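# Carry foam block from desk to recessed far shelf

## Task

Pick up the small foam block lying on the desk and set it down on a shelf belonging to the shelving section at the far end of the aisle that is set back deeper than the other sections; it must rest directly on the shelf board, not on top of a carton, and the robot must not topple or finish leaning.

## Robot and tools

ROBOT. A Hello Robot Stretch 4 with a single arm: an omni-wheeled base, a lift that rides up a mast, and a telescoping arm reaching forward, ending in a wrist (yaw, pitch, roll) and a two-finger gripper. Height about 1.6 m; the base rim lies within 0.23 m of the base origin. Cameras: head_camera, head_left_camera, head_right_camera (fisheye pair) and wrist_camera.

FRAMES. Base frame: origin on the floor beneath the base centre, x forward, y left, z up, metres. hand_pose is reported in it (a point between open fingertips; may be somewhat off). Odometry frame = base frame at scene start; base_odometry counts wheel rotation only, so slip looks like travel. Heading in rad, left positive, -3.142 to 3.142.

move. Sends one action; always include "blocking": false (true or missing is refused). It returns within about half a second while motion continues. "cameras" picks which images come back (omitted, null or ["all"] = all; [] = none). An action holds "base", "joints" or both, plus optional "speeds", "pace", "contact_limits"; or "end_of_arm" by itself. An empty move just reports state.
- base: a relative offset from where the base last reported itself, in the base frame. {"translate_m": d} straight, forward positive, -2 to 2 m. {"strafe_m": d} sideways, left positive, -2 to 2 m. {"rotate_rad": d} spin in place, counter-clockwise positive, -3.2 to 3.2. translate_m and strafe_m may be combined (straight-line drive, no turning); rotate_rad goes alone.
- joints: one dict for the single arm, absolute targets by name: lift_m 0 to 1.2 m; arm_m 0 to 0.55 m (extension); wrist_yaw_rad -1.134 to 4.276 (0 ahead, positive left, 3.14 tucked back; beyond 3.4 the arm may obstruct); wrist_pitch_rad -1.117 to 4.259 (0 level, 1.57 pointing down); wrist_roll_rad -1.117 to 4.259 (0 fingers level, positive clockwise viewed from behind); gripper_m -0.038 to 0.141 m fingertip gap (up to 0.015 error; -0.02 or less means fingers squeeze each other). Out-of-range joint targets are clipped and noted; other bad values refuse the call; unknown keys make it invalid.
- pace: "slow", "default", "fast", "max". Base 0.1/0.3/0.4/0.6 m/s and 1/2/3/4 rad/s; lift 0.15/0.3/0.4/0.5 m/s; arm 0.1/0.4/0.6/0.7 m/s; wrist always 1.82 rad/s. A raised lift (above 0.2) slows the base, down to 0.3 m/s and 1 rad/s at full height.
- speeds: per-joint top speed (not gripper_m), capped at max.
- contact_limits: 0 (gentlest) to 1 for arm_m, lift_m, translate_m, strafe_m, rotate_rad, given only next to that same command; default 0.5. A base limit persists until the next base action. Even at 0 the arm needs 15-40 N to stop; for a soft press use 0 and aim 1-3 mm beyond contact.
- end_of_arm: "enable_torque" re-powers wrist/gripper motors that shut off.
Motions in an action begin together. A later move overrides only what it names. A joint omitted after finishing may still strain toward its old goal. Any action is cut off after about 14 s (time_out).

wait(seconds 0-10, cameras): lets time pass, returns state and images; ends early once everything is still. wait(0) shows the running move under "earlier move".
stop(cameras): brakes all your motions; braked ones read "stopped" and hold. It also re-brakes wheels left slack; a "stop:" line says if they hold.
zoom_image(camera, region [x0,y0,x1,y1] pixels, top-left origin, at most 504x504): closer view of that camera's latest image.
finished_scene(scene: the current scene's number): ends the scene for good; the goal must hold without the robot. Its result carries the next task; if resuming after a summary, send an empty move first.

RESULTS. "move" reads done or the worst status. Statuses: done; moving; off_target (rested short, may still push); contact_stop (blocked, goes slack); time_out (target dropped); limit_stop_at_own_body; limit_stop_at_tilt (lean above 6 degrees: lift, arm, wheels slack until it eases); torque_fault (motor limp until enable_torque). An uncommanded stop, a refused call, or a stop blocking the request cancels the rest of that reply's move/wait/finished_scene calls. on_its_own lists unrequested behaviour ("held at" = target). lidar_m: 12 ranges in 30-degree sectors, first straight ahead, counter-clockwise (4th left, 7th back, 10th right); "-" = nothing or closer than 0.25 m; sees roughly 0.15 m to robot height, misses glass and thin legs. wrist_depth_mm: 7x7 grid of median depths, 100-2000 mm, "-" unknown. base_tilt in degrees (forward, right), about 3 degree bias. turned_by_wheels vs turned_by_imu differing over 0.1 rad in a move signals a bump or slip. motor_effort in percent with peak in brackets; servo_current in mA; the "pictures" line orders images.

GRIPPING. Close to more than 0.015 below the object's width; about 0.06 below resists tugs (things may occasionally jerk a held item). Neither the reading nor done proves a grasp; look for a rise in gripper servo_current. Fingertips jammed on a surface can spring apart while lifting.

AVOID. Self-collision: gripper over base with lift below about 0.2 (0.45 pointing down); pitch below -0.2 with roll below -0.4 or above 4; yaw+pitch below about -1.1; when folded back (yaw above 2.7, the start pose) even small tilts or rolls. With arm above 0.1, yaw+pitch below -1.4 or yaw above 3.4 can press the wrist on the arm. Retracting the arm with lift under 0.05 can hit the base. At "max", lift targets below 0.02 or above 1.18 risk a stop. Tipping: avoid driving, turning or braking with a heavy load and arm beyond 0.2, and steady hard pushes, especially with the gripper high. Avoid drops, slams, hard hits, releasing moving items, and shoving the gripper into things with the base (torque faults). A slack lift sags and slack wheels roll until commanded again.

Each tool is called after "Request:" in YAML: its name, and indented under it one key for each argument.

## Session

Request:
move:

Scene clock: 0.00 s.
base_odometry: x=+0.000 y=+0.000 heading=+0.000
turned_by_wheels: +0.000
turned_by_imu: +0.000
base_tilt: forward=+0.3 right=+1.3
lidar_m: 1.83 1.83 2.11 1.03 1.04 1.25 1.87 1.89 1.17 1.09 1.06 1.21
base_status: not commanded
joint_positions: lift_m=+0.246 arm_m=+0.002 wrist_yaw_rad=+3.068 wrist_pitch_rad=+0.002 wrist_roll_rad=+0.000 gripper_m=+0.056
joint_status: not commanded
measured_speeds: all 0
motor_effort: lift_m=+20 arm_m=-4 wheel_0=+0 wheel_1=-1 wheel_2=+0
servo_current: wrist_yaw_rad=39 wrist_pitch_rad=46 wrist_roll_rad=26 gripper_m=39
hand_pose: x=-0.1080 y=+0.1084 z=+0.4236 quat_wxyz=(+0.037, -0.001, +0.000, +0.999) (m; base frame)
wrist_depth_mm: - 138 - - - - - / 114 139 - - - - - / 117 140 285 - - - - / 136 177 - - - - - / - 1863 - - - - - / 1397 1464 196 1464 1397 1537 1336 / 1008 917 1060 152 976 1008 1060
pictures: head_camera, head_left_camera, head_right_camera, wrist_camera
camera_calibration:
wrist_camera: T_world_to_cam=[[0.121255, 0.991667, 0.0435218, -0.135582], [0.0279103, 0.0404218, -0.998793, 0.474762], [-0.992229, 0.122323, -0.0227764, 0.118878], [0, 0, 0, 1]] pos_world=[0.121144, 0.10072, 0.482798]

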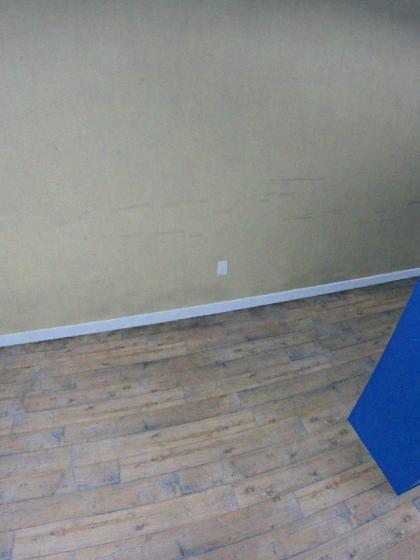

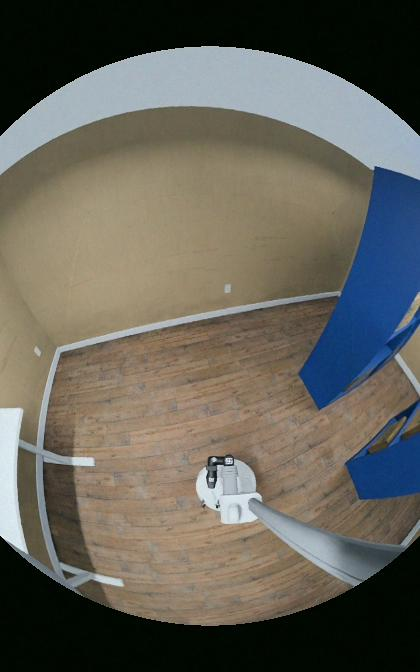

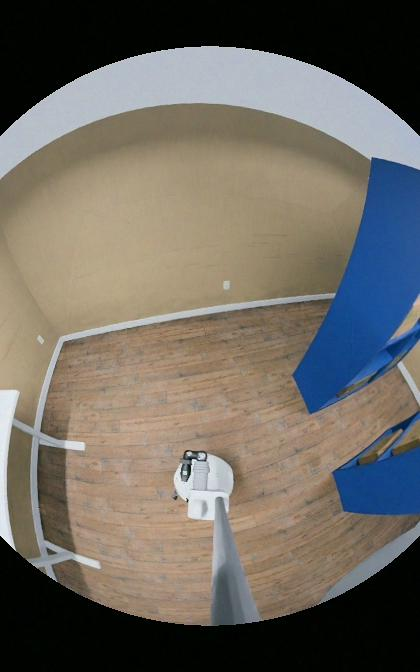

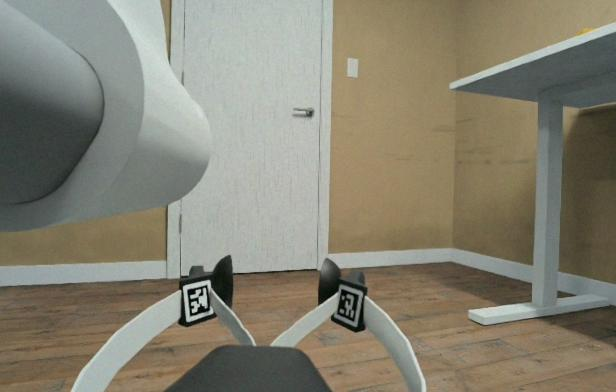

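Request:
move:
  base: {"rotate_rad": 1.86}
  joints: {"lift_m": 0.9, "gripper_m": 0.135}
  pace: "fast"
  blocking: false
  cameras: []

Request:
wait:
  seconds: 1.0
  cameras: []

Request:
move:
  joints: {"wrist_yaw_rad": 0, "wrist_pitch_rad": 0.6}
  pace: "fast"
  blocking: false
  cameras: []

Request:
wait:
  seconds: 2.2
  cameras: ["head_camera", "head_right_camera", "wrist_camera"]

Scene clock: 17.23 s.
move: moving
base_odometry: x=+0.000 y=+0.000 heading=+0.392
turned_by_wheels: +0.392
turned_by_imu: +0.384
base_tilt: forward=+0.4 right=+1.5
lidar_m: 1.83 1.99 1.05 1.03 1.14 1.89 1.86 1.29 1.08 1.06 1.12 1.86
base_status: rotate_rad moving
joint_positions: lift_m=+0.311 arm_m=+0.002 wrist_yaw_rad=+3.068 wrist_pitch_rad=+0.002 wrist_roll_rad=+0.000 gripper_m=+0.076
joint_status: lift_m moving; gripper_m moving
measured_speeds: translate_m=-0.001 strafe_m=-0.001 rotate_rad=+1.488 lift_m=+0.248 arm_m=+0.000 wrist_yaw_rad=+0.000 wrist_pitch_rad=+0.000 wrist_roll_rad=+0.000
motor_effort: lift_m=+27(28) arm_m=-4(4) wheel_0=-8(9) wheel_1=-6(9) wheel_2=-10(10)
servo_current: wrist_yaw_rad=26(39) wrist_pitch_rad=46(59) wrist_roll_rad=26(33) gripper_m=72(91)
hand_pose: x=-0.1080 y=+0.1084 z=+0.4887 quat_wxyz=(+0.037, -0.001, +0.000, +0.999) (m; base frame)
wrist_depth_mm: - 138 - 1983 - - - / - 139 - 1983 - - - / 116 140 - - - - - / 137 182 - - - - - / - - - - - - - / 1537 1464 200 1661 197 1661 1708 / 1138 1025 1160 149 1098 1138 1182
pictures: none
No camera images: "cameras" was empty.

Scene clock: 18.23 s.
earlier move: moving
base_odometry: x=+0.000 y=+0.000 heading=+1.854
turned_by_wheels: +1.462
turned_by_imu: +1.445
base_tilt: forward=+0.3 right=+1.4
lidar_m: 1.04 1.11 1.93 1.85 1.97 1.09 1.08 1.08 1.89 1.83 1.93 1.08
base_status: rotate_rad moving
joint_positions: lift_m=+0.690 arm_m=+0.002 wrist_yaw_rad=+3.068 wrist_pitch_rad=+0.002 wrist_roll_rad=+0.000 gripper_m=+0.135
joint_status: lift_m moving; gripper_m moving
measured_speeds: translate_m=+0.000 strafe_m=+0.000 rotate_rad=+0.238 lift_m=+0.400 arm_m=+0.000 wrist_yaw_rad=+0.000 wrist_pitch_rad=+0.000 wrist_roll_rad=+0.000
motor_effort: lift_m=+26(28) arm_m=-4(4) wheel_0=-3(10) wheel_1=+0(9) wheel_2=+1(11)
servo_current: wrist_yaw_rad=33(46) wrist_pitch_rad=52(59) wrist_roll_rad=20(33) gripper_m=26(111)
hand_pose: x=-0.1080 y=+0.1084 z=+0.8681 quat_wxyz=(+0.037, -0.001, +0.000, +0.999) (m; base frame)
wrist_depth_mm: - 138 - - - - - / 114 139 - - - - - / 115 140 294 - - - - / 137 166 - - - - - / - - - - - - - / - 186 - - 193 - - / - 1160 1756 - - - -
wait: 1.00 s; no rest
pictures: none
No camera images: "cameras" was empty.

Scene clock: 18.73 s.
move: moving
base_odometry: x=+0.000 y=+0.000 heading=+1.860
turned_by_wheels: +0.006
turned_by_imu: +0.006
base_tilt: forward=+0.2 right=+1.3
lidar_m: 1.03 1.10 1.93 1.84 1.99 1.08 1.06 1.06 1.89 1.82 1.94 1.08
base_status: done
joint_positions: lift_m=+0.855 arm_m=+0.002 wrist_yaw_rad=+2.413 wrist_pitch_rad=+0.578 wrist_roll_rad=+0.000 gripper_m=+0.135
joint_status: lift_m moving; wrist_yaw_rad moving; wrist_pitch_rad moving; the others done
measured_speeds: translate_m=+0.000 strafe_m=+0.000 rotate_rad=+0.000 lift_m=+0.220 arm_m=+0.000 wrist_yaw_rad=-1.806 wrist_pitch_rad=+0.714 wrist_roll_rad=+0.000
motor_effort: lift_m=+25(27) arm_m=-4(4) wheel_0=-2(2) wheel_1=+1(1) wheel_2=+0(1)
servo_current: wrist_yaw_rad=65(124) wrist_pitch_rad=26(78) wrist_roll_rad=33(33) gripper_m=46(52)
hand_pose: x=+0.0512 y=+0.2260 z=+0.8755 quat_wxyz=(+0.342, -0.266, +0.102, +0.896) (m; base frame)
wrist_depth_mm: - - - - - - - / - - - - - - - / - 1499 - - - - - / 1808 1756 - 1921 1921 1863 - / 1499 1464 1537 1576 1537 1618 1576 / 1255 196 1308 1308 200 1336 1308 / 1138 1098 1118 - 1138 1160 1160
pictures: none
No camera images: "cameras" was empty.

Scene clock: 20.67 s.
earlier move: done
base_odometry: x=+0.000 y=+0.000 heading=+1.860
turned_by_wheels: +0.000
turned_by_imu: +0.000
base_tilt: forward=+0.5 right=+1.1
lidar_m: 1.03 1.09 1.93 1.84 1.97 1.08 1.08 1.08 1.91 1.83 1.93 1.09
base_status: done
joint_positions: lift_m=+0.900 arm_m=+0.002 wrist_yaw_rad=+0.004 wrist_pitch_rad=+0.600 wrist_roll_rad=+0.000 gripper_m=+0.135
joint_status: all done
measured_speeds: all 0
motor_effort: lift_m=+24(27) arm_m=-4(4) wheel_0=-2(2) wheel_1=+0(1) wheel_2=+0(1)
servo_current: wrist_yaw_rad=33(124) wrist_pitch_rad=39(78) wrist_roll_rad=39(39) gripper_m=39(52)
hand_pose: x=+0.4115 y=-0.0866 z=+0.9151 quat_wxyz=(+0.955, -0.001, +0.295, +0.002) (m; base frame)
wrist_depth_mm: - - - - - - - / - - - - - - - / - - - - - - - / 1661 1756 1756 1808 1756 1863 1808 / 1464 1499 1537 1464 1618 1576 1618 / 1336 195 1366 1308 200 1366 1308 / 1118 1098 1160 - 1205 1182 1205
wait: 1.93 of 2.2 s (the move ended)
pictures: head_camera, head_right_camera, wrist_camera
camera_calibration:
wrist_camera: T_world_to_cam=[[-0.0116213, -0.997948, 0.0629668, -0.16198], [-0.58248, -0.0444278, -0.81163, 1.0316], [0.812762, -0.0461091, -0.580768, 0.422635], [0, 0, 0, 1]] pos_world=[0.2555, -0.0963289, 1.09293]

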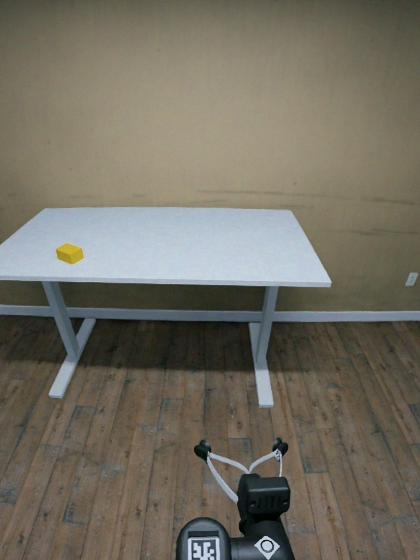

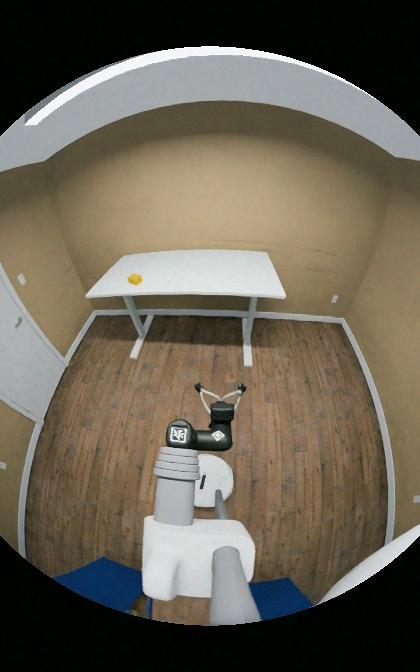

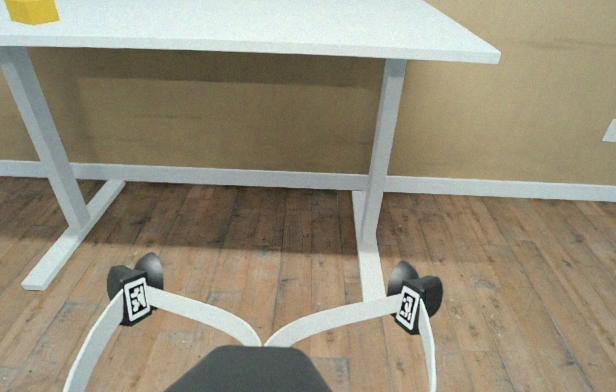

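Request:
move:
  joints: {"lift_m": 1.05}
  pace: "fast"
  blocking: false
  cameras: ["head_camera"]

Request:
zoom_image:
  camera: "head_camera"
  region: [30, 220, 110, 280]

Scene clock: 32.47 s.
move: moving
base_odometry: x=+0.000 y=+0.000 heading=+1.860
turned_by_wheels: +0.000
turned_by_imu: -0.001
base_tilt: forward=+0.4 right=+1.4
lidar_m: 1.04 1.09 1.91 1.85 1.97 1.06 1.08 1.07 1.89 1.82 1.95 1.08
base_status: not commanded
joint_positions: lift_m=+0.965 arm_m=+0.002 wrist_yaw_rad=+0.004 wrist_pitch_rad=+0.600 wrist_roll_rad=+0.000 gripper_m=+0.135
joint_status: lift_m moving
measured_speeds: translate_m=+0.000 strafe_m=+0.000 rotate_rad=+0.000 lift_m=+0.248 arm_m=+0.000 wrist_yaw_rad=+0.000 wrist_pitch_rad=+0.000 wrist_roll_rad=+0.000
motor_effort: lift_m=+27(27) arm_m=-4(4) wheel_0=-2(2) wheel_1=+1(1) wheel_2=-1(1)
servo_current: wrist_yaw_rad=33(46) wrist_pitch_rad=39(52) wrist_roll_rad=26(33) gripper_m=52(52)
hand_pose: x=+0.4115 y=-0.0866 z=+0.9805 quat_wxyz=(+0.955, -0.001, +0.295, +0.002) (m; base frame)
wrist_depth_mm: - - - - - - - / - - - - - - - / - - - - - - - / 1808 1863 1863 1863 1863 1983 - / 1537 1618 1618 1576 1618 1661 1618 / 1308 198 1430 1397 199 1397 1430 / 1205 1160 1182 - 1229 1205 1281
pictures: head_camera

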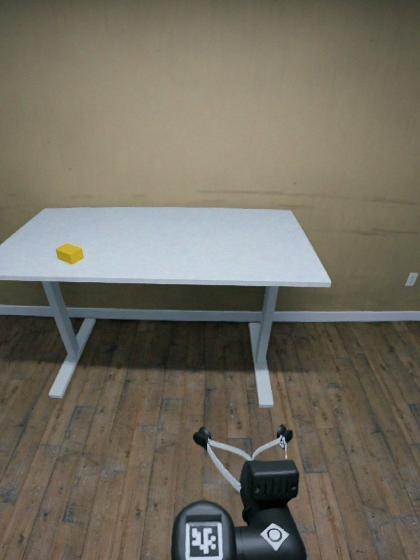

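Scaled by 6.300 from the camera's 420x560 image, which has a finer 1200x1600 frame.

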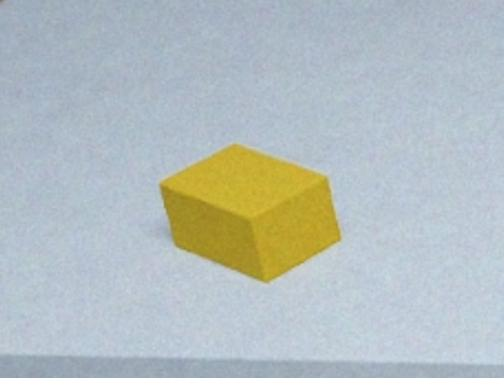

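Request:
move:
  base: {"translate_m": 0.7, "strafe_m": 0.415}
  joints: {"wrist_yaw_rad": 1.03, "arm_m": 0.12}
  pace: "fast"
  blocking: false
  cameras: []

Request:
wait:
  seconds: 5
  cameras: ["head_camera", "head_left_camera", "wrist_camera"]

Scene clock: 68.87 s.
earlier move: done
move: moving
base_odometry: x=-0.031 y=+0.029 heading=+1.860
turned_by_wheels: +0.000
turned_by_imu: -0.001
base_tilt: forward=+0.2 right=+1.4
lidar_m: 1.01 1.04 1.90 1.83 1.93 1.11 1.11 1.12 1.92 1.85 1.95 1.04
base_status: translate_m moving; strafe_m moving
joint_positions: lift_m=+1.050 arm_m=+0.078 wrist_yaw_rad=+0.653 wrist_pitch_rad=+0.600 wrist_roll_rad=+0.000 gripper_m=+0.135
joint_status: arm_m moving; wrist_yaw_rad moving; the others done
measured_speeds: translate_m=+0.143 strafe_m=+0.084 rotate_rad=+0.002 lift_m=+0.000 arm_m=+0.235 wrist_yaw_rad=+1.806 wrist_pitch_rad=+0.000 wrist_roll_rad=+0.000
motor_effort: lift_m=+23(24) arm_m=+7(9) wheel_0=-4(5) wheel_1=+9(10) wheel_2=-9(11)
servo_current: wrist_yaw_rad=91(130) wrist_pitch_rad=46(46) wrist_roll_rad=33(33) gripper_m=46(52)
hand_pose: x=+0.4909 y=+0.0751 z=+1.0651 quat_wxyz=(+0.905, -0.095, +0.280, +0.306) (m; base frame)
wrist_depth_mm: - - - - - - - / - - - - - - - / 1661 - - - - - - / 1863 - - - - - - / 1661 1708 1756 1756 1756 1708 - / 1430 198 1499 1464 200 1537 1430 / 1281 1255 1281 - 1366 1281 1308
pictures: none
No camera images: "cameras" was empty.

Scene clock: 72.30 s.
earlier move: done
base_odometry: x=-0.597 y=+0.553 heading=+1.860
turned_by_wheels: +0.000
turned_by_imu: +0.000
base_tilt: forward=+0.4 right=+1.4
lidar_m: 0.37 0.40 0.56 1.40 1.52 2.15 1.70 1.85 2.37 2.26 0.51 0.39
base_status: done
joint_positions: lift_m=+1.050 arm_m=+0.120 wrist_yaw_rad=+1.027 wrist_pitch_rad=+0.600 wrist_roll_rad=+0.000 gripper_m=+0.135
joint_status: all done
measured_speeds: all 0
motor_effort: lift_m=+23(24) arm_m=+6(9) wheel_0=-4(5) wheel_1=+0(12) wheel_2=+2(11)
servo_current: wrist_yaw_rad=46(130) wrist_pitch_rad=39(52) wrist_roll_rad=26(33) gripper_m=46(59)
hand_pose: x=+0.4887 y=+0.1584 z=+1.0651 quat_wxyz=(+0.832, -0.145, +0.257, +0.469) (m; base frame)
wrist_depth_mm: 1078 - - - - - - / 1160 - - - - - - / 1255 - - - - - - / 1397 609 - - - - - / - 1576 - - - - - / 1464 195 - 178 195 - - / 1281 1229 - 135 - - -
wait: 3.43 of 5 s (the move ended)
pictures: head_camera, head_left_camera, wrist_camera
camera_calibration:
wrist_camera: T_world_to_cam=[[0.845877, -0.529647, 0.0629677, -0.419317], [-0.265455, -0.520433, -0.811593, 1.12961], [0.462629, 0.669793, -0.58082, 0.516105], [0, 0, 0, 1]] pos_world=[0.415787, 0.0201151, 1.24295]

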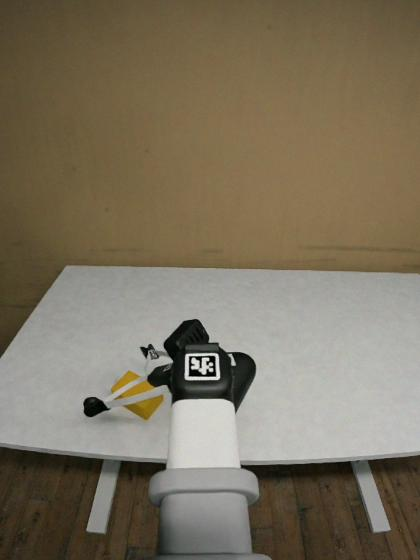

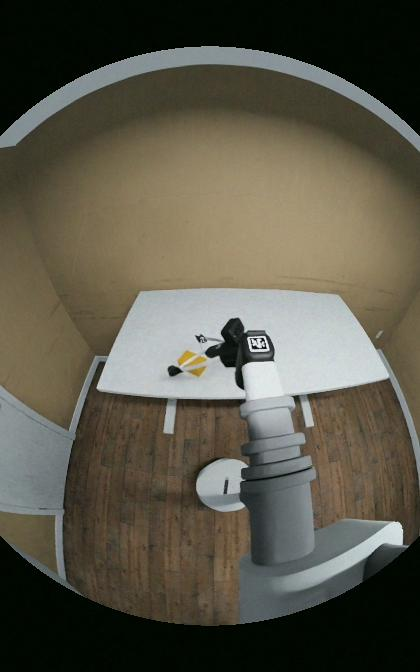

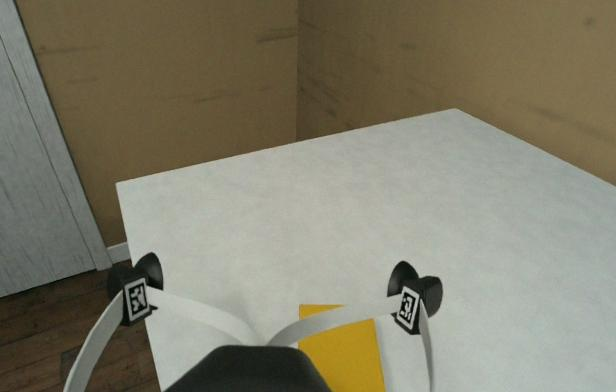

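Request:
move:
  joints: {"arm_m": 0.183, "gripper_m": 0.141}
  blocking: false
  cameras: []

Request:
wait:
  seconds: 0.6
  cameras: []

Request:
move:
  joints: {"lift_m": 0.975}
  blocking: false
  cameras: []

Request:
wait:
  seconds: 1
  cameras: ["wrist_camera", "head_camera"]

Scene clock: 105.83 s.
move: moving
base_odometry: x=-0.597 y=+0.553 heading=+1.860
turned_by_wheels: +0.000
turned_by_imu: -0.001
base_tilt: forward=+0.4 right=+1.4
lidar_m: 0.35 0.39 0.55 1.37 1.51 2.12 1.70 1.87 2.34 2.27 0.52 0.38
base_status: not commanded
joint_positions: lift_m=+1.050 arm_m=+0.167 wrist_yaw_rad=+1.027 wrist_pitch_rad=+0.600 wrist_roll_rad=+0.000 gripper_m=+0.141
joint_status: arm_m moving; gripper_m moving
measured_speeds: translate_m=+0.000 strafe_m=+0.000 rotate_rad=+0.000 lift_m=+0.000 arm_m=+0.119 wrist_yaw_rad=+0.000 wrist_pitch_rad=+0.000 wrist_roll_rad=+0.000
motor_effort: lift_m=+23(23) arm_m=+6(8) wheel_0=-4(4) wheel_1=+0(0) wheel_2=+2(2)
servo_current: wrist_yaw_rad=26(39) wrist_pitch_rad=33(46) wrist_roll_rad=26(33) gripper_m=26(72)
hand_pose: x=+0.5358 y=+0.1584 z=+1.0651 quat_wxyz=(+0.832, -0.145, +0.257, +0.469) (m; base frame)
wrist_depth_mm: - - - - - - - / 1182 - - - - - - / 1255 - - - - - - / 1397 - - - - - - / 1499 220 - - - - - / 1499 187 - - 195 - - / 1281 - - 136 - - -
pictures: none
No camera images: "cameras" was empty.

Scene clock: 106.40 s.
earlier move: done
base_odometry: x=-0.597 y=+0.553 heading=+1.860
turned_by_wheels: +0.000
turned_by_imu: +0.000
base_tilt: forward=+0.3 right=+1.5
lidar_m: 0.36 0.38 0.54 1.39 1.51 2.12 1.71 1.85 2.35 2.26 0.50 0.39
base_status: not commanded
joint_positions: lift_m=+1.050 arm_m=+0.183 wrist_yaw_rad=+1.027 wrist_pitch_rad=+0.600 wrist_roll_rad=+0.000 gripper_m=+0.141
joint_status: all done
measured_speeds: all 0
motor_effort: lift_m=+23(23) arm_m=+6(9) wheel_0=-4(4) wheel_1=+0(0) wheel_2=+2(2)
servo_current: wrist_yaw_rad=26(46) wrist_pitch_rad=33(52) wrist_roll_rad=26(33) gripper_m=39(72)
hand_pose: x=+0.5517 y=+0.1584 z=+1.0651 quat_wxyz=(+0.832, -0.145, +0.257, +0.469) (m; base frame)
wrist_depth_mm: - - - - - - - / - - - - - - - / 1229 - - - - - - / 1336 - - - - - - / - - - - - - - / 1430 186 - - 195 - - / 1308 - - - - - -
wait: 0.57 of 0.6 s (the move ended)
pictures: none
No camera images: "cameras" was empty.

Scene clock: 106.90 s.
move: moving
base_odometry: x=-0.597 y=+0.553 heading=+1.860
turned_by_wheels: +0.000
turned_by_imu: +0.000
base_tilt: forward=+0.5 right=+1.5
lidar_m: 0.36 0.39 0.56 1.37 1.50 2.15 1.70 1.85 2.35 2.28 0.51 0.39
base_status: not commanded
joint_positions: lift_m=+1.011 arm_m=+0.183 wrist_yaw_rad=+1.027 wrist_pitch_rad=+0.600 wrist_roll_rad=+0.000 gripper_m=+0.141
joint_status: lift_m moving
measured_speeds: translate_m=+0.000 strafe_m=+0.000 rotate_rad=+0.000 lift_m=-0.149 arm_m=+0.000 wrist_yaw_rad=+0.000 wrist_pitch_rad=+0.000 wrist_roll_rad=+0.000
motor_effort: lift_m=+15(23) arm_m=+7(7) wheel_0=-4(4) wheel_1=+0(0) wheel_2=+2(2)
servo_current: wrist_yaw_rad=39(46) wrist_pitch_rad=33(46) wrist_roll_rad=33(33) gripper_m=46(46)
hand_pose: x=+0.5517 y=+0.1584 z=+1.0266 quat_wxyz=(+0.832, -0.145, +0.257, +0.469) (m; base frame)
wrist_depth_mm: - - - - - - - / - - - - - - - / 1229 - - - - - - / 1397 - - - - - - / - - - - - - - / 1397 186 - 168 195 - - / 1205 - - - - - -
pictures: none
No camera images: "cameras" was empty.

Scene clock: 107.70 s.
earlier move: done
base_odometry: x=-0.597 y=+0.553 heading=+1.860
turned_by_wheels: +0.000
turned_by_imu: +0.000
base_tilt: forward=+0.4 right=+1.4
lidar_m: 0.36 0.39 0.55 1.38 1.50 2.15 1.69 1.85 2.35 2.27 0.52 0.38
base_status: not commanded
joint_positions: lift_m=+0.975 arm_m=+0.183 wrist_yaw_rad=+1.027 wrist_pitch_rad=+0.600 wrist_roll_rad=+0.000 gripper_m=+0.141
joint_status: all done
measured_speeds: all 0
motor_effort: lift_m=+14(23) arm_m=+6(7) wheel_0=-4(4) wheel_1=+0(0) wheel_2=+2(2)
servo_current: wrist_yaw_rad=39(46) wrist_pitch_rad=39(52) wrist_roll_rad=33(33) gripper_m=46(52)
hand_pose: x=+0.5517 y=+0.1584 z=+0.9908 quat_wxyz=(+0.832, -0.145, +0.257, +0.469) (m; base frame)
wrist_depth_mm: - - - - - - - / - - - - - - - / 1205 - - - - - - / - - - - - - - / - - - - - - - / 1336 186 250 251 195 - - / 1182 - - - - - -
wait: 0.80 of 1 s (the move ended)
pictures: head_camera, wrist_camera
camera_calibration:
wrist_camera: T_world_to_cam=[[0.845877, -0.529647, 0.0629678, -0.467924], [-0.265455, -0.520434, -0.811593, 1.08605], [0.462629, 0.669793, -0.58082, 0.443819], [0, 0, 0, 1]] pos_world=[0.47878, 0.0201151, 1.16867]

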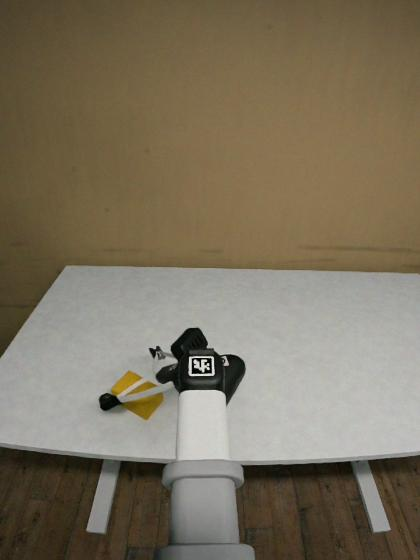

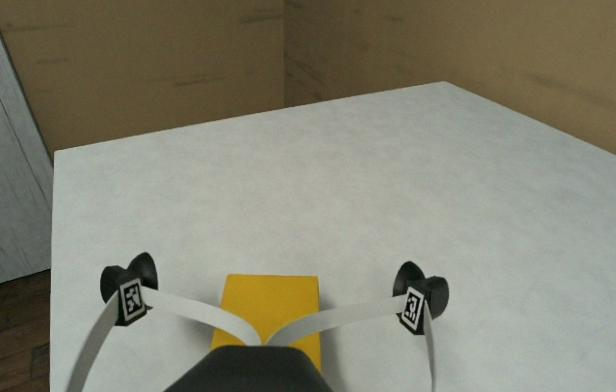

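Request:
move:
  joints: {"lift_m": 0.918}
  contact_limits: {"lift_m": 0.2}
  blocking: false
  cameras: []

Request:
wait:
  seconds: 1.2
  cameras: ["wrist_camera"]

Scene clock: 114.20 s.
move: moving
base_odometry: x=-0.597 y=+0.553 heading=+1.860
turned_by_wheels: +0.000
turned_by_imu: -0.001
base_tilt: forward=+0.4 right=+1.6
lidar_m: 0.37 0.39 0.57 1.38 1.50 2.14 1.69 1.85 2.35 2.28 0.52 0.38
base_status: not commanded
joint_positions: lift_m=+0.938 arm_m=+0.183 wrist_yaw_rad=+1.027 wrist_pitch_rad=+0.600 wrist_roll_rad=+0.000 gripper_m=+0.141
joint_status: lift_m moving
measured_speeds: translate_m=+0.000 strafe_m=+0.000 rotate_rad=+0.000 lift_m=-0.114 arm_m=+0.000 wrist_yaw_rad=+0.000 wrist_pitch_rad=+0.000 wrist_roll_rad=+0.000
motor_effort: lift_m=+15(15) arm_m=+6(7) wheel_0=-4(4) wheel_1=+0(0) wheel_2=+2(2)
servo_current: wrist_yaw_rad=39(39) wrist_pitch_rad=46(52) wrist_roll_rad=26(33) gripper_m=52(52)
contact_limits: lift_m 0.2
hand_pose: x=+0.5517 y=+0.1584 z=+0.9533 quat_wxyz=(+0.832, -0.145, +0.257, +0.469) (m; base frame)
wrist_depth_mm: - - - - - - - / - - - - - - - / 1205 - - - - - - / - - - - - - - / - - 243 245 - - - / 1336 185 207 208 195 - - / - - 184 109 - - -
pictures: none
No camera images: "cameras" was empty.

Scene clock: 114.87 s.
earlier move: done
base_odometry: x=-0.597 y=+0.553 heading=+1.860
turned_by_wheels: +0.000
turned_by_imu: +0.000
base_tilt: forward=+0.3 right=+1.5
lidar_m: 0.36 0.39 0.55 1.38 1.49 2.13 1.70 1.86 2.35 2.27 0.48 0.39
base_status: not commanded
joint_positions: lift_m=+0.918 arm_m=+0.183 wrist_yaw_rad=+1.027 wrist_pitch_rad=+0.600 wrist_roll_rad=+0.000 gripper_m=+0.141
joint_status: all done
measured_speeds: all 0
motor_effort: lift_m=+14(15) arm_m=+6(7) wheel_0=-4(4) wheel_1=+0(0) wheel_2=+2(2)
servo_current: wrist_yaw_rad=39(52) wrist_pitch_rad=39(52) wrist_roll_rad=33(39) gripper_m=46(52)
contact_limits: lift_m 0.2
hand_pose: x=+0.5517 y=+0.1584 z=+0.9339 quat_wxyz=(+0.832, -0.145, +0.257, +0.469) (m; base frame)
wrist_depth_mm: - - - - - - - / - - - - - - - / - - - - - - - / - - - - - - - / - - 213 216 - - - / - 185 187 189 194 - - / - - 162 109 - - -
wait: 0.67 of 1.2 s (the move ended)
pictures: wrist_camera
camera_calibration:
wrist_camera: T_world_to_cam=[[0.845877, -0.529647, 0.0629677, -0.464339], [-0.265455, -0.520433, -0.811593, 1.03983], [0.462629, 0.669793, -0.58082, 0.410742], [0, 0, 0, 1]] pos_world=[0.478781, 0.0201151, 1.11173]

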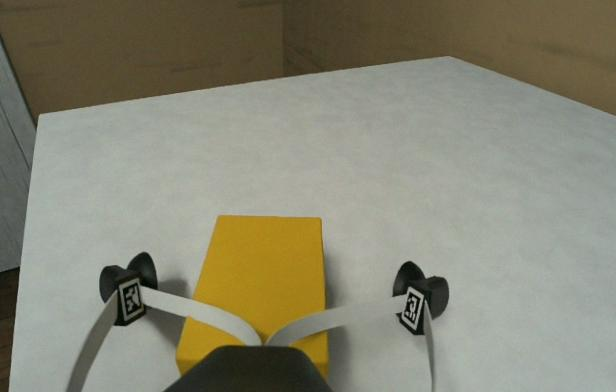

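Request:
move:
  joints: {"gripper_m": 0.01, "lift_m": 0.914}
  contact_limits: {"lift_m": 0.2}
  blocking: false
  cameras: []

Request:
wait:
  seconds: 2.5
  cameras: ["wrist_camera"]

Scene clock: 119.60 s.
move: moving
base_odometry: x=-0.597 y=+0.553 heading=+1.860
turned_by_wheels: +0.000
turned_by_imu: -0.001
base_tilt: forward=+0.2 right=+1.5
lidar_m: 0.36 0.38 0.56 1.39 1.51 2.15 1.70 1.87 2.34 2.27 0.51 0.39
base_status: not commanded
joint_positions: lift_m=+0.914 arm_m=+0.183 wrist_yaw_rad=+1.027 wrist_pitch_rad=+0.600 wrist_roll_rad=+0.000 gripper_m=+0.129
joint_status: lift_m moving; gripper_m moving
measured_speeds: translate_m=+0.000 strafe_m=+0.000 rotate_rad=+0.000 lift_m=+0.000 arm_m=+0.000 wrist_yaw_rad=+0.002 wrist_pitch_rad=+0.000 wrist_roll_rad=+0.000
motor_effort: lift_m=+14(15) arm_m=+6(7) wheel_0=-4(4) wheel_1=+0(0) wheel_2=+2(2)
servo_current: wrist_yaw_rad=39(46) wrist_pitch_rad=52(52) wrist_roll_rad=26(33) gripper_m=65(117)
contact_limits: lift_m 0.2
hand_pose: x=+0.5517 y=+0.1584 z=+0.9299 quat_wxyz=(+0.832, -0.145, +0.257, +0.469) (m; base frame)
wrist_depth_mm: - - - - - - - / - - - - - - - / - - - - - - - / - - - - - - - / - - 212 213 - - - / - 185 179 180 193 - - / - - 160 109 - - -
pictures: none
No camera images: "cameras" was empty.

Scene clock: 121.33 s.
earlier move: done
base_odometry: x=-0.597 y=+0.553 heading=+1.860
turned_by_wheels: +0.000
turned_by_imu: +0.000
base_tilt: forward=+0.4 right=+1.4
lidar_m: 0.36 0.39 0.55 1.39 1.49 2.15 1.70 1.87 2.35 2.28 0.50 0.38
base_status: not commanded
joint_positions: lift_m=+0.914 arm_m=+0.183 wrist_yaw_rad=+1.027 wrist_pitch_rad=+0.600 wrist_roll_rad=+0.000 gripper_m=+0.011
joint_status: all done
measured_speeds: all 0
motor_effort: lift_m=+14(15) arm_m=+6(7) wheel_0=-4(4) wheel_1=+0(0) wheel_2=+2(3)
servo_current: wrist_yaw_rad=26(46) wrist_pitch_rad=39(52) wrist_roll_rad=26(33) gripper_m=117(280)
contact_limits: lift_m 0.2
hand_pose: x=+0.5517 y=+0.1585 z=+0.9299 quat_wxyz=(+0.832, -0.145, +0.257, +0.469) (m; base frame)
wrist_depth_mm: - - - - - - - / 1118 - - - - - - / - - - - - - - / - - - - - - - / - - 193 195 - - - / - 174 166 173 179 - - / - - 145 145 - - -
wait: 1.73 of 2.5 s (the move ended)
pictures: wrist_camera
camera_calibration:
wrist_camera: T_world_to_cam=[[0.846021, -0.529417, 0.0629678, -0.464139], [-0.265313, -0.520506, -0.811593, 1.03652], [0.462446, 0.669919, -0.58082, 0.408472], [0, 0, 0, 1]] pos_world=[0.478778, 0.0201491, 1.10771]

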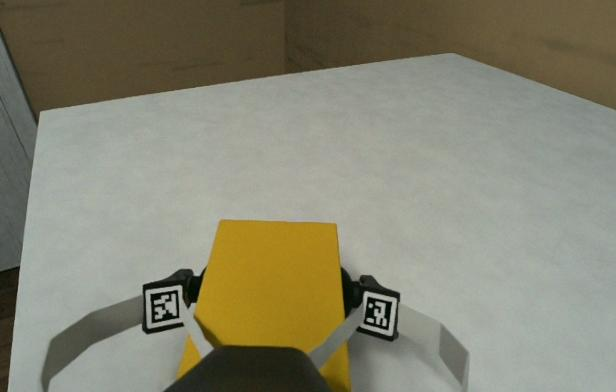

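Request:
move:
  joints: {"lift_m": 1.0}
  speeds: {"lift_m": 0.2}
  blocking: false
  cameras: []

Request:
wait:
  seconds: 0.5
  cameras: ["wrist_camera"]

Request:
move:
  base: {"translate_m": -0.35}
  blocking: false
  cameras: []

Request:
wait:
  seconds: 2.0
  cameras: ["wrist_camera"]

Scene clock: 129.50 s.
move: moving
base_odometry: x=-0.597 y=+0.553 heading=+1.860
turned_by_wheels: +0.000
turned_by_imu: -0.001
base_tilt: forward=+0.4 right=+1.4
lidar_m: 0.37 0.39 0.55 1.39 1.48 2.15 1.70 1.86 2.34 2.27 0.51 0.39
base_status: not commanded
joint_positions: lift_m=+0.953 arm_m=+0.183 wrist_yaw_rad=+1.027 wrist_pitch_rad=+0.600 wrist_roll_rad=+0.000 gripper_m=+0.011
joint_status: lift_m moving
measured_speeds: translate_m=+0.000 strafe_m=+0.000 rotate_rad=+0.000 lift_m=+0.149 arm_m=+0.000 wrist_yaw_rad=+0.000 wrist_pitch_rad=+0.000 wrist_roll_rad=+0.000
motor_effort: lift_m=+26(27) arm_m=+6(7) wheel_0=-4(4) wheel_1=+0(0) wheel_2=+2(2)
servo_current: wrist_yaw_rad=39(46) wrist_pitch_rad=39(46) wrist_roll_rad=26(33) gripper_m=117(130)
hand_pose: x=+0.5517 y=+0.1584 z=+0.9683 quat_wxyz=(+0.832, -0.145, +0.257, +0.469) (m; base frame)
wrist_depth_mm: - - - - - - - / - - - - - - - / 1205 - - - - - - / - - - - - - - / - - 193 196 - - - / 1255 173 167 173 179 - - / 1138 - 145 145 - - -
pictures: none
No camera images: "cameras" was empty.

Scene clock: 130.00 s.
earlier move: moving
base_odometry: x=-0.597 y=+0.553 heading=+1.860
turned_by_wheels: +0.000
turned_by_imu: +0.000
base_tilt: forward=+0.3 right=+1.4
lidar_m: 0.36 0.38 0.55 1.38 1.50 2.15 1.70 1.86 2.35 2.27 0.51 0.39
base_status: not commanded
joint_positions: lift_m=+0.999 arm_m=+0.183 wrist_yaw_rad=+1.027 wrist_pitch_rad=+0.600 wrist_roll_rad=+0.000 gripper_m=+0.011
joint_status: lift_m moving
measured_speeds: translate_m=+0.000 strafe_m=+0.000 rotate_rad=+0.000 lift_m=+0.023 arm_m=+0.000 wrist_yaw_rad=+0.000 wrist_pitch_rad=+0.000 wrist_roll_rad=+0.000
motor_effort: lift_m=+24(27) arm_m=+6(7) wheel_0=-4(4) wheel_1=+0(0) wheel_2=+2(2)
servo_current: wrist_yaw_rad=33(46) wrist_pitch_rad=39(52) wrist_roll_rad=33(33) gripper_m=124(130)
hand_pose: x=+0.5517 y=+0.1584 z=+1.0145 quat_wxyz=(+0.832, -0.145, +0.257, +0.469) (m; base frame)
wrist_depth_mm: - - - - - - - / - - - - - - - / 1229 - - - - - - / - - - - - - - / - - 193 196 - - - / 1397 173 166 172 179 - - / 1205 - 145 145 - - -
wait: 0.50 s; no rest
pictures: wrist_camera
camera_calibration:
wrist_camera: T_world_to_cam=[[0.846022, -0.529416, 0.0629681, -0.469471], [-0.265322, -0.520521, -0.81158, 1.10521], [0.46244, 0.669908, -0.580838, 0.457662], [0, 0, 0, 1]] pos_world=[0.478779, 0.0201494, 1.19236]

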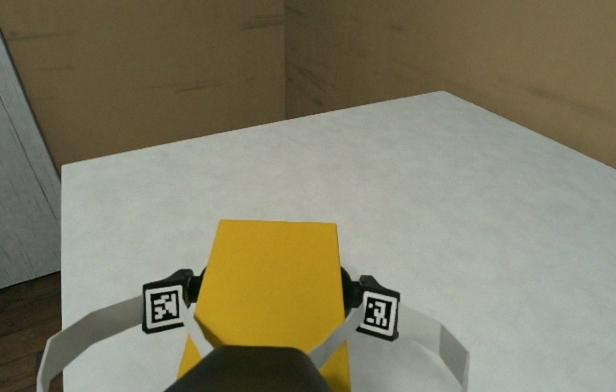

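Scene clock: 130.50 s.
move: moving
base_odometry: x=-0.588 y=+0.522 heading=+1.859
turned_by_wheels: +0.000
turned_by_imu: +0.000
base_tilt: forward=+0.4 right=+1.3
lidar_m: 0.39 0.43 0.60 1.40 1.50 2.14 1.66 1.83 2.34 2.26 0.56 0.41
base_status: translate_m moving
joint_positions: lift_m=+1.000 arm_m=+0.183 wrist_yaw_rad=+1.027 wrist_pitch_rad=+0.600 wrist_roll_rad=+0.000 gripper_m=+0.011
joint_status: all done
measured_speeds: translate_m=-0.124 strafe_m=-0.001 rotate_rad=-0.003 lift_m=+0.000 arm_m=+0.000 wrist_yaw_rad=+0.000 wrist_pitch_rad=+0.000 wrist_roll_rad=+0.000
motor_effort: lift_m=+24(25) arm_m=+6(7) wheel_0=-6(7) wheel_1=-4(7) wheel_2=+8(9)
servo_current: wrist_yaw_rad=39(46) wrist_pitch_rad=46(52) wrist_roll_rad=33(33) gripper_m=124(130)
hand_pose: x=+0.5517 y=+0.1584 z=+1.0150 quat_wxyz=(+0.832, -0.145, +0.257, +0.469) (m; base frame)
wrist_depth_mm: - - - - - - - / 1138 - - - - - - / 1255 - - - - - - / 1366 - - - - - - / - - 193 195 - - - / 1366 174 166 173 179 - - / 1205 - 146 145 - - -
pictures: none
No camera images: "cameras" was empty.

Scene clock: 132.50 s.
earlier move: moving
base_odometry: x=-0.497 y=+0.218 heading=+1.859
turned_by_wheels: +0.000
turned_by_imu: +0.000
base_tilt: forward=+0.3 right=+1.4
lidar_m: 0.71 0.76 1.44 1.43 1.52 1.40 1.34 1.55 2.33 2.27 0.99 0.74
base_status: translate_m moving
joint_positions: lift_m=+1.000 arm_m=+0.183 wrist_yaw_rad=+1.027 wrist_pitch_rad=+0.600 wrist_roll_rad=+0.000 gripper_m=+0.011
joint_status: all done
measured_speeds: all 0
motor_effort: lift_m=+24(25) arm_m=+6(7) wheel_0=-1(7) wheel_1=-1(7) wheel_2=+1(11)
servo_current: wrist_yaw_rad=39(46) wrist_pitch_rad=46(52) wrist_roll_rad=26(39) gripper_m=124(130)
hand_pose: x=+0.5517 y=+0.1584 z=+1.0150 quat_wxyz=(+0.832, -0.145, +0.257, +0.469) (m; base frame)
wrist_depth_mm: - 1205 - - - - - / - 1308 - - - - - / - 1464 - - - - - / - 1618 1863 1983 - - - / - 1576 200 195 1618 - - / 1366 178 167 173 179 - - / 1182 1229 154 145 1205 1182 -
wait: 2.00 s; no rest
pictures: wrist_camera
camera_calibration:
wrist_camera: T_world_to_cam=[[0.846022, -0.529416, 0.0629681, -0.469507], [-0.265322, -0.520521, -0.81158, 1.10565], [0.46244, 0.669908, -0.580838, 0.45797], [0, 0, 0, 1]] pos_world=[0.478782, 0.0201494, 1.19289]

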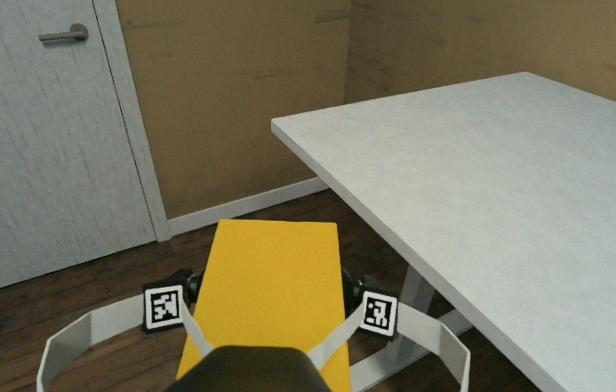

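Request:
move:
  base: {"rotate_rad": 3.18}
  joints: {"wrist_yaw_rad": 0.0, "arm_m": 0.03, "lift_m": 0.9}
  pace: "fast"
  blocking: false
  cameras: []

Request:
wait:
  seconds: 4.5
  cameras: ["head_camera", "head_left_camera", "head_right_camera"]

Scene clock: 142.10 s.
earlier move: done
move: moving
base_odometry: x=-0.497 y=+0.218 heading=+2.069
turned_by_wheels: +0.209
turned_by_imu: +0.205
base_tilt: forward=+0.2 right=+1.4
lidar_m: 0.71 0.82 1.43 1.44 1.69 1.35 1.34 1.55 2.27 2.26 0.84 0.70
base_status: rotate_rad moving
joint_positions: lift_m=+0.937 arm_m=+0.105 wrist_yaw_rad=+0.375 wrist_pitch_rad=+0.600 wrist_roll_rad=+0.000 gripper_m=+0.011
joint_status: lift_m moving; arm_m moving; wrist_yaw_rad moving
measured_speeds: translate_m=+0.000 strafe_m=+0.000 rotate_rad=+0.793 lift_m=-0.202 arm_m=-0.297 wrist_yaw_rad=-1.794 wrist_pitch_rad=+0.001 wrist_roll_rad=+0.000
motor_effort: lift_m=+13(21) arm_m=-7(10) wheel_0=-6(7) wheel_1=-7(7) wheel_2=-6(7)
servo_current: wrist_yaw_rad=91(117) wrist_pitch_rad=33(46) wrist_roll_rad=26(33) gripper_m=117(124)
hand_pose: x=+0.5290 y=+0.0059 z=+0.9525 quat_wxyz=(+0.939, -0.055, +0.290, +0.178) (m; base frame)
wrist_depth_mm: - - - - - - - / - - - - - - - / - - - - - - - / - 1756 1863 1808 - - - / 1464 1618 200 195 1537 - - / 1308 177 167 173 179 1336 - / 1138 1160 153 146 1205 1098 1205
pictures: none
No camera images: "cameras" was empty.

Scene clock: 144.87 s.
earlier move: done
base_odometry: x=-0.497 y=+0.218 heading=-1.244
turned_by_wheels: +2.970
turned_by_imu: +2.931
base_tilt: forward=+0.5 right=+1.4
lidar_m: 1.34 1.53 2.30 2.23 0.97 0.72 0.71 0.77 1.44 1.44 1.52 1.40
base_status: done
joint_positions: lift_m=+0.900 arm_m=+0.030 wrist_yaw_rad=+0.003 wrist_pitch_rad=+0.600 wrist_roll_rad=+0.000 gripper_m=+0.011
joint_status: all done
measured_speeds: all 0
motor_effort: lift_m=+15(21) arm_m=-7(10) wheel_0=-3(8) wheel_1=-2(7) wheel_2=-2(8)
servo_current: wrist_yaw_rad=46(117) wrist_pitch_rad=46(59) wrist_roll_rad=26(39) gripper_m=130(130)
hand_pose: x=+0.4395 y=-0.0866 z=+0.9157 quat_wxyz=(+0.955, -0.001, +0.295, +0.002) (m; base frame)
wrist_depth_mm: - - - - - - - / - - - - - - - / - - - - - - - / - 1708 1863 - 1863 1921 1983 / 1499 1499 202 195 1537 1576 1576 / 1281 177 167 173 180 1397 1336 / 1098 1118 154 145 1138 1118 1182
wait: 2.77 of 4.5 s (the move ended)
pictures: head_camera, head_left_camera, head_right_camera

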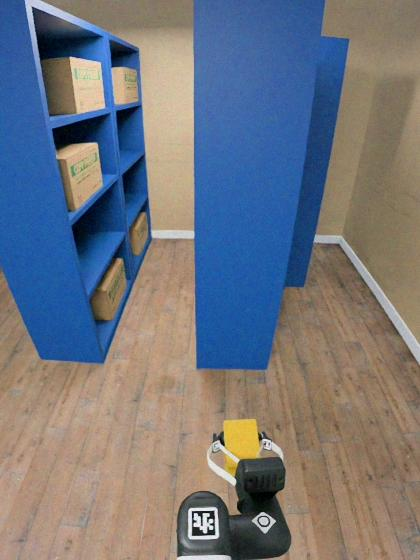

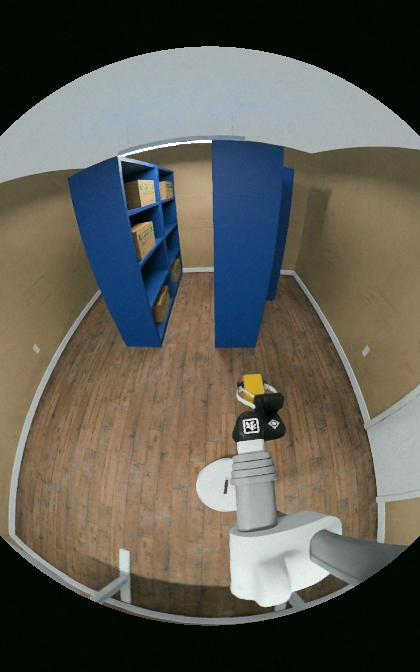

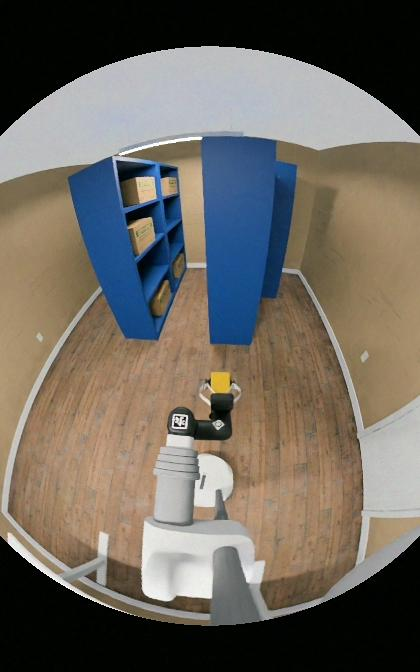

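Request:
move:
  base: {"rotate_rad": -0.046}
  blocking: false
  cameras: []

Request:
wait:
  seconds: 1.5
  cameras: []

Request:
move:
  base: {"translate_m": 0.85, "strafe_m": 0.4}
  pace: "fast"
  blocking: false
  cameras: []

Request:
wait:
  seconds: 4
  cameras: ["head_camera"]

Scene clock: 185.13 s.
move: moving
base_odometry: x=-0.497 y=+0.218 heading=-1.290
turned_by_wheels: -0.046
turned_by_imu: -0.046
base_tilt: forward=+0.4 right=+1.4
lidar_m: 1.35 1.54 2.36 2.25 1.01 0.75 0.70 0.75 1.45 1.43 1.52 2.10
base_status: rotate_rad moving
joint_positions: lift_m=+0.900 arm_m=+0.030 wrist_yaw_rad=+0.003 wrist_pitch_rad=+0.600 wrist_roll_rad=+0.000 gripper_m=+0.011
joint_status: not commanded
measured_speeds: all 0
motor_effort: lift_m=+15(15) arm_m=-6(7) wheel_0=+2(5) wheel_1=+2(4) wheel_2=+1(5)
servo_current: wrist_yaw_rad=33(46) wrist_pitch_rad=39(46) wrist_roll_rad=26(33) gripper_m=117(130)
hand_pose: x=+0.4394 y=-0.0867 z=+0.9157 quat_wxyz=(+0.955, +0.000, +0.295, +0.002) (m; base frame)
wrist_depth_mm: - - - - - - - / - - - - - - - / - - - - - - - / - 1756 1756 - 1983 1921 1808 / 1430 1499 200 195 1576 1576 1537 / 1255 177 167 173 180 1366 1366 / 1098 1118 154 145 1160 1098 1182
pictures: none
No camera images: "cameras" was empty.

Scene clock: 185.37 s.
earlier move: done
base_odometry: x=-0.497 y=+0.218 heading=-1.290
turned_by_wheels: +0.000
turned_by_imu: +0.000
base_tilt: forward=+0.5 right=+1.5
lidar_m: 1.35 1.54 2.35 2.23 0.99 0.73 0.70 0.76 1.46 1.43 1.51 2.09
base_status: done
joint_positions: lift_m=+0.900 arm_m=+0.030 wrist_yaw_rad=+0.003 wrist_pitch_rad=+0.600 wrist_roll_rad=+0.000 gripper_m=+0.011
joint_status: not commanded
measured_speeds: all 0
motor_effort: lift_m=+15(15) arm_m=-6(7) wheel_0=+1(5) wheel_1=+2(4) wheel_2=+1(5)
servo_current: wrist_yaw_rad=33(46) wrist_pitch_rad=46(46) wrist_roll_rad=26(33) gripper_m=130(130)
hand_pose: x=+0.4394 y=-0.0867 z=+0.9157 quat_wxyz=(+0.955, +0.000, +0.295, +0.002) (m; base frame)
wrist_depth_mm: - - - - - - - / - - - - - - - / - - - - - - - / - 1808 1921 - 1921 1983 1863 / 1464 1537 201 196 1576 1618 1576 / 1308 177 167 173 181 1366 1308 / 1098 1118 153 145 1160 1098 1229
wait: 0.23 of 1.5 s (the move ended)
pictures: none
No camera images: "cameras" was empty.

Scene clock: 185.87 s.
move: moving
base_odometry: x=-0.467 y=+0.183 heading=-1.290
turned_by_wheels: +0.000
turned_by_imu: +0.000
base_tilt: forward=+0.2 right=+1.5
lidar_m: 1.31 1.48 2.33 2.22 1.09 0.77 0.75 0.78 1.47 1.44 1.54 1.37
base_status: translate_m moving; strafe_m moving
joint_positions: lift_m=+0.900 arm_m=+0.030 wrist_yaw_rad=+0.003 wrist_pitch_rad=+0.600 wrist_roll_rad=+0.000 gripper_m=+0.011
joint_status: not commanded
measured_speeds: translate_m=+0.160 strafe_m=+0.077 rotate_rad=-0.004 lift_m=+0.000 arm_m=+0.000 wrist_yaw_rad=+0.000 wrist_pitch_rad=+0.000 wrist_roll_rad=+0.000
motor_effort: lift_m=+15(15) arm_m=-6(6) wheel_0=+4(4) wheel_1=+7(10) wheel_2=-11(11)
servo_current: wrist_yaw_rad=39(46) wrist_pitch_rad=33(46) wrist_roll_rad=26(33) gripper_m=124(137)
hand_pose: x=+0.4394 y=-0.0867 z=+0.9157 quat_wxyz=(+0.955, +0.000, +0.295, +0.001) (m; base frame)
wrist_depth_mm: - - - - - - - / - - - - - - - / - - - - - - - / - 1808 1808 - 1921 1863 1808 / 1397 1499 200 195 1576 1576 1576 / 1255 178 166 172 181 1430 1308 / 1078 1098 153 145 1160 1098 1182
pictures: none
No camera images: "cameras" was empty.

Scene clock: 189.60 s.
earlier move: done
base_odometry: x=+0.123 y=-0.488 heading=-1.290
turned_by_wheels: +0.000
turned_by_imu: +0.000
base_tilt: forward=+0.5 right=+1.5
lidar_m: 1.16 0.61 0.74 1.85 1.95 1.62 1.60 1.63 1.91 1.85 0.73 0.59
base_status: done
joint_positions: lift_m=+0.900 arm_m=+0.030 wrist_yaw_rad=+0.003 wrist_pitch_rad=+0.600 wrist_roll_rad=+0.000 gripper_m=+0.011
joint_status: not commanded
measured_speeds: all 0
motor_effort: lift_m=+15(15) arm_m=-6(6) wheel_0=+1(5) wheel_1=+0(11) wheel_2=+1(12)
servo_current: wrist_yaw_rad=39(46) wrist_pitch_rad=46(52) wrist_roll_rad=33(33) gripper_m=130(137)
hand_pose: x=+0.4394 y=-0.0867 z=+0.9157 quat_wxyz=(+0.955, +0.000, +0.295, +0.001) (m; base frame)
wrist_depth_mm: - - 1921 - - - - / - - - - - - - / - - - - 1118 640 304 / - - 1756 1983 1008 591 319 / - 1042 199 195 842 640 349 / - 176 166 173 180 399 394 / - - 153 145 904 - -
wait: 3.73 of 4 s (the move ended)
pictures: head_camera

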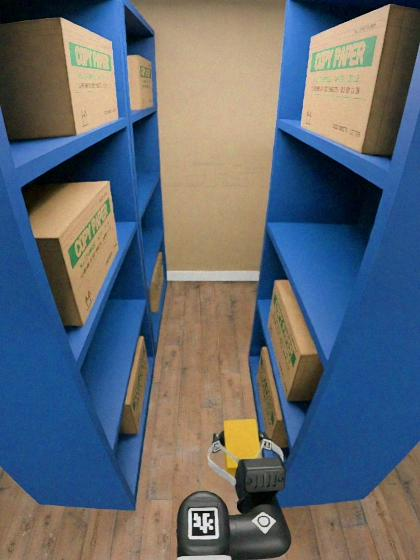

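Request:
move:
  base: {"translate_m": 0.5}
  pace: "fast"
  contact_limits: {"translate_m": 0.2}
  blocking: false
  cameras: []

Request:
wait:
  seconds: 2.5
  cameras: ["head_camera"]

Scene clock: 209.23 s.
move: moving
base_odometry: x=+0.135 y=-0.529 heading=-1.290
turned_by_wheels: +0.000
turned_by_imu: -0.001
base_tilt: forward=+0.3 right=+1.3
lidar_m: 1.15 0.55 0.70 1.83 1.93 1.66 1.64 1.67 1.93 1.86 0.67 0.54
base_status: translate_m moving
joint_positions: lift_m=+0.900 arm_m=+0.030 wrist_yaw_rad=+0.003 wrist_pitch_rad=+0.600 wrist_roll_rad=+0.000 gripper_m=+0.011
joint_status: not commanded
measured_speeds: translate_m=+0.161 strafe_m=+0.002 rotate_rad=-0.004 lift_m=+0.000 arm_m=+0.000 wrist_yaw_rad=+0.000 wrist_pitch_rad=+0.000 wrist_roll_rad=+0.000
motor_effort: lift_m=+15(15) arm_m=-6(6) wheel_0=+6(8) wheel_1=+5(7) wheel_2=-11(11)
servo_current: wrist_yaw_rad=33(39) wrist_pitch_rad=39(52) wrist_roll_rad=26(33) gripper_m=117(124)
contact_limits: translate_m 0.2
hand_pose: x=+0.4394 y=-0.0867 z=+0.9157 quat_wxyz=(+0.955, +0.000, +0.295, +0.001) (m; base frame)
wrist_depth_mm: - - 1921 - - - - / - - - - - - - / - - - - 1042 647 591 / - - 1756 1863 946 554 310 / - 1098 200 196 788 603 312 / - 176 167 174 181 382 349 / - 1042 153 145 842 - 394
pictures: none
No camera images: "cameras" was empty.

Scene clock: 211.67 s.
earlier move: done
base_odometry: x=+0.262 y=-0.968 heading=-1.289
turned_by_wheels: +0.000
turned_by_imu: -0.001
base_tilt: forward=+0.3 right=+1.3
lidar_m: 1.12 0.41 0.27 0.27 1.92 2.68 2.85 2.20 1.94 0.28 0.30 0.42
base_status: done
joint_positions: lift_m=+0.900 arm_m=+0.030 wrist_yaw_rad=+0.003 wrist_pitch_rad=+0.600 wrist_roll_rad=+0.000 gripper_m=+0.011
joint_status: not commanded
measured_speeds: all 0
motor_effort: lift_m=+15(15) arm_m=-6(6) wheel_0=+1(8) wheel_1=+2(9) wheel_2=+2(12)
servo_current: wrist_yaw_rad=33(52) wrist_pitch_rad=33(52) wrist_roll_rad=33(33) gripper_m=117(130)
contact_limits: translate_m 0.2
hand_pose: x=+0.4394 y=-0.0867 z=+0.9157 quat_wxyz=(+0.955, +0.000, +0.295, +0.001) (m; base frame)
wrist_depth_mm: - - 1499 - - - - / - - 1576 - - - - / - - 1708 - - - - / - 1336 1576 1808 1808 484 488 / - - 199 195 917 477 418 / - 174 167 173 179 442 362 / - 891 153 145 778 404 338
wait: 2.43 of 2.5 s (the move ended)
pictures: head_camera

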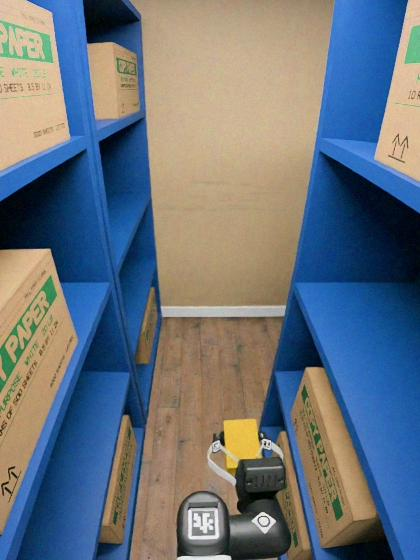

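Request:
move:
  base: {"translate_m": 1.31}
  pace: "fast"
  contact_limits: {"translate_m": 0.2}
  blocking: false
  cameras: []

Request:
wait:
  seconds: 5
  cameras: ["head_camera", "head_right_camera"]

Scene clock: 219.67 s.
move: moving
base_odometry: x=+0.273 y=-1.009 heading=-1.289
turned_by_wheels: +0.000
turned_by_imu: -0.001
base_tilt: forward=+0.2 right=+1.3
lidar_m: 1.14 0.40 0.27 0.27 1.93 2.65 2.91 2.25 1.93 0.27 0.31 0.42
base_status: translate_m moving
joint_positions: lift_m=+0.900 arm_m=+0.030 wrist_yaw_rad=+0.003 wrist_pitch_rad=+0.600 wrist_roll_rad=+0.000 gripper_m=+0.011
joint_status: not commanded
measured_speeds: translate_m=+0.162 strafe_m=+0.002 rotate_rad=+0.000 lift_m=+0.000 arm_m=+0.000 wrist_yaw_rad=+0.000 wrist_pitch_rad=+0.000 wrist_roll_rad=+0.000
motor_effort: lift_m=+15(15) arm_m=-6(6) wheel_0=+8(8) wheel_1=+4(7) wheel_2=-11(12)
servo_current: wrist_yaw_rad=33(39) wrist_pitch_rad=52(52) wrist_roll_rad=33(33) gripper_m=117(124)
contact_limits: translate_m 0.2
hand_pose: x=+0.4394 y=-0.0867 z=+0.9157 quat_wxyz=(+0.955, +0.000, +0.295, +0.001) (m; base frame)
wrist_depth_mm: - - 1464 - - - - / - - 1537 - - - - / - - 1661 - - - - / - 1336 1756 1756 1808 484 488 / - - 200 195 1537 452 418 / - 172 167 173 180 427 355 / - 854 153 145 741 413 334
pictures: none
No camera images: "cameras" was empty.

Scene clock: 224.17 s.
earlier move: done
base_odometry: x=+0.626 y=-2.227 heading=-1.289
turned_by_wheels: +0.000
turned_by_imu: -0.002
base_tilt: forward=+0.4 right=+1.4
lidar_m: 0.56 0.40 0.28 0.26 0.29 0.39 1.19 0.45 0.48 0.74 0.77 0.58
base_status: done
joint_positions: lift_m=+0.900 arm_m=+0.030 wrist_yaw_rad=+0.003 wrist_pitch_rad=+0.600 wrist_roll_rad=+0.000 gripper_m=+0.011
joint_status: not commanded
measured_speeds: all 0
motor_effort: lift_m=+15(15) arm_m=-6(6) wheel_0=+1(8) wheel_1=+2(8) wheel_2=+2(12)
servo_current: wrist_yaw_rad=39(52) wrist_pitch_rad=33(59) wrist_roll_rad=26(33) gripper_m=124(137)
contact_limits: translate_m 0.2
hand_pose: x=+0.4394 y=-0.0867 z=+0.9157 quat_wxyz=(+0.955, +0.000, +0.295, +0.001) (m; base frame)
wrist_depth_mm: - - - - - - - / - - - - - - - / - - - - - - - / - - - - - - - / - - 194 196 - - - / - 173 166 173 180 - - / - - 145 145 - - -
wait: 4.50 of 5 s (the move ended)
pictures: head_camera, head_right_camera

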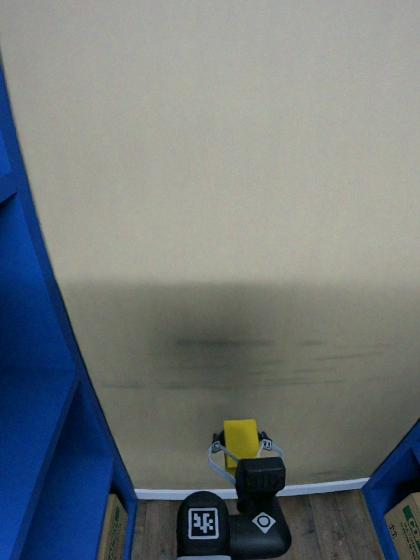

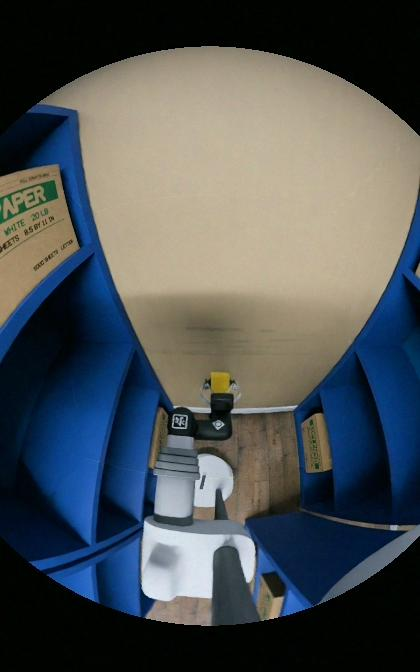

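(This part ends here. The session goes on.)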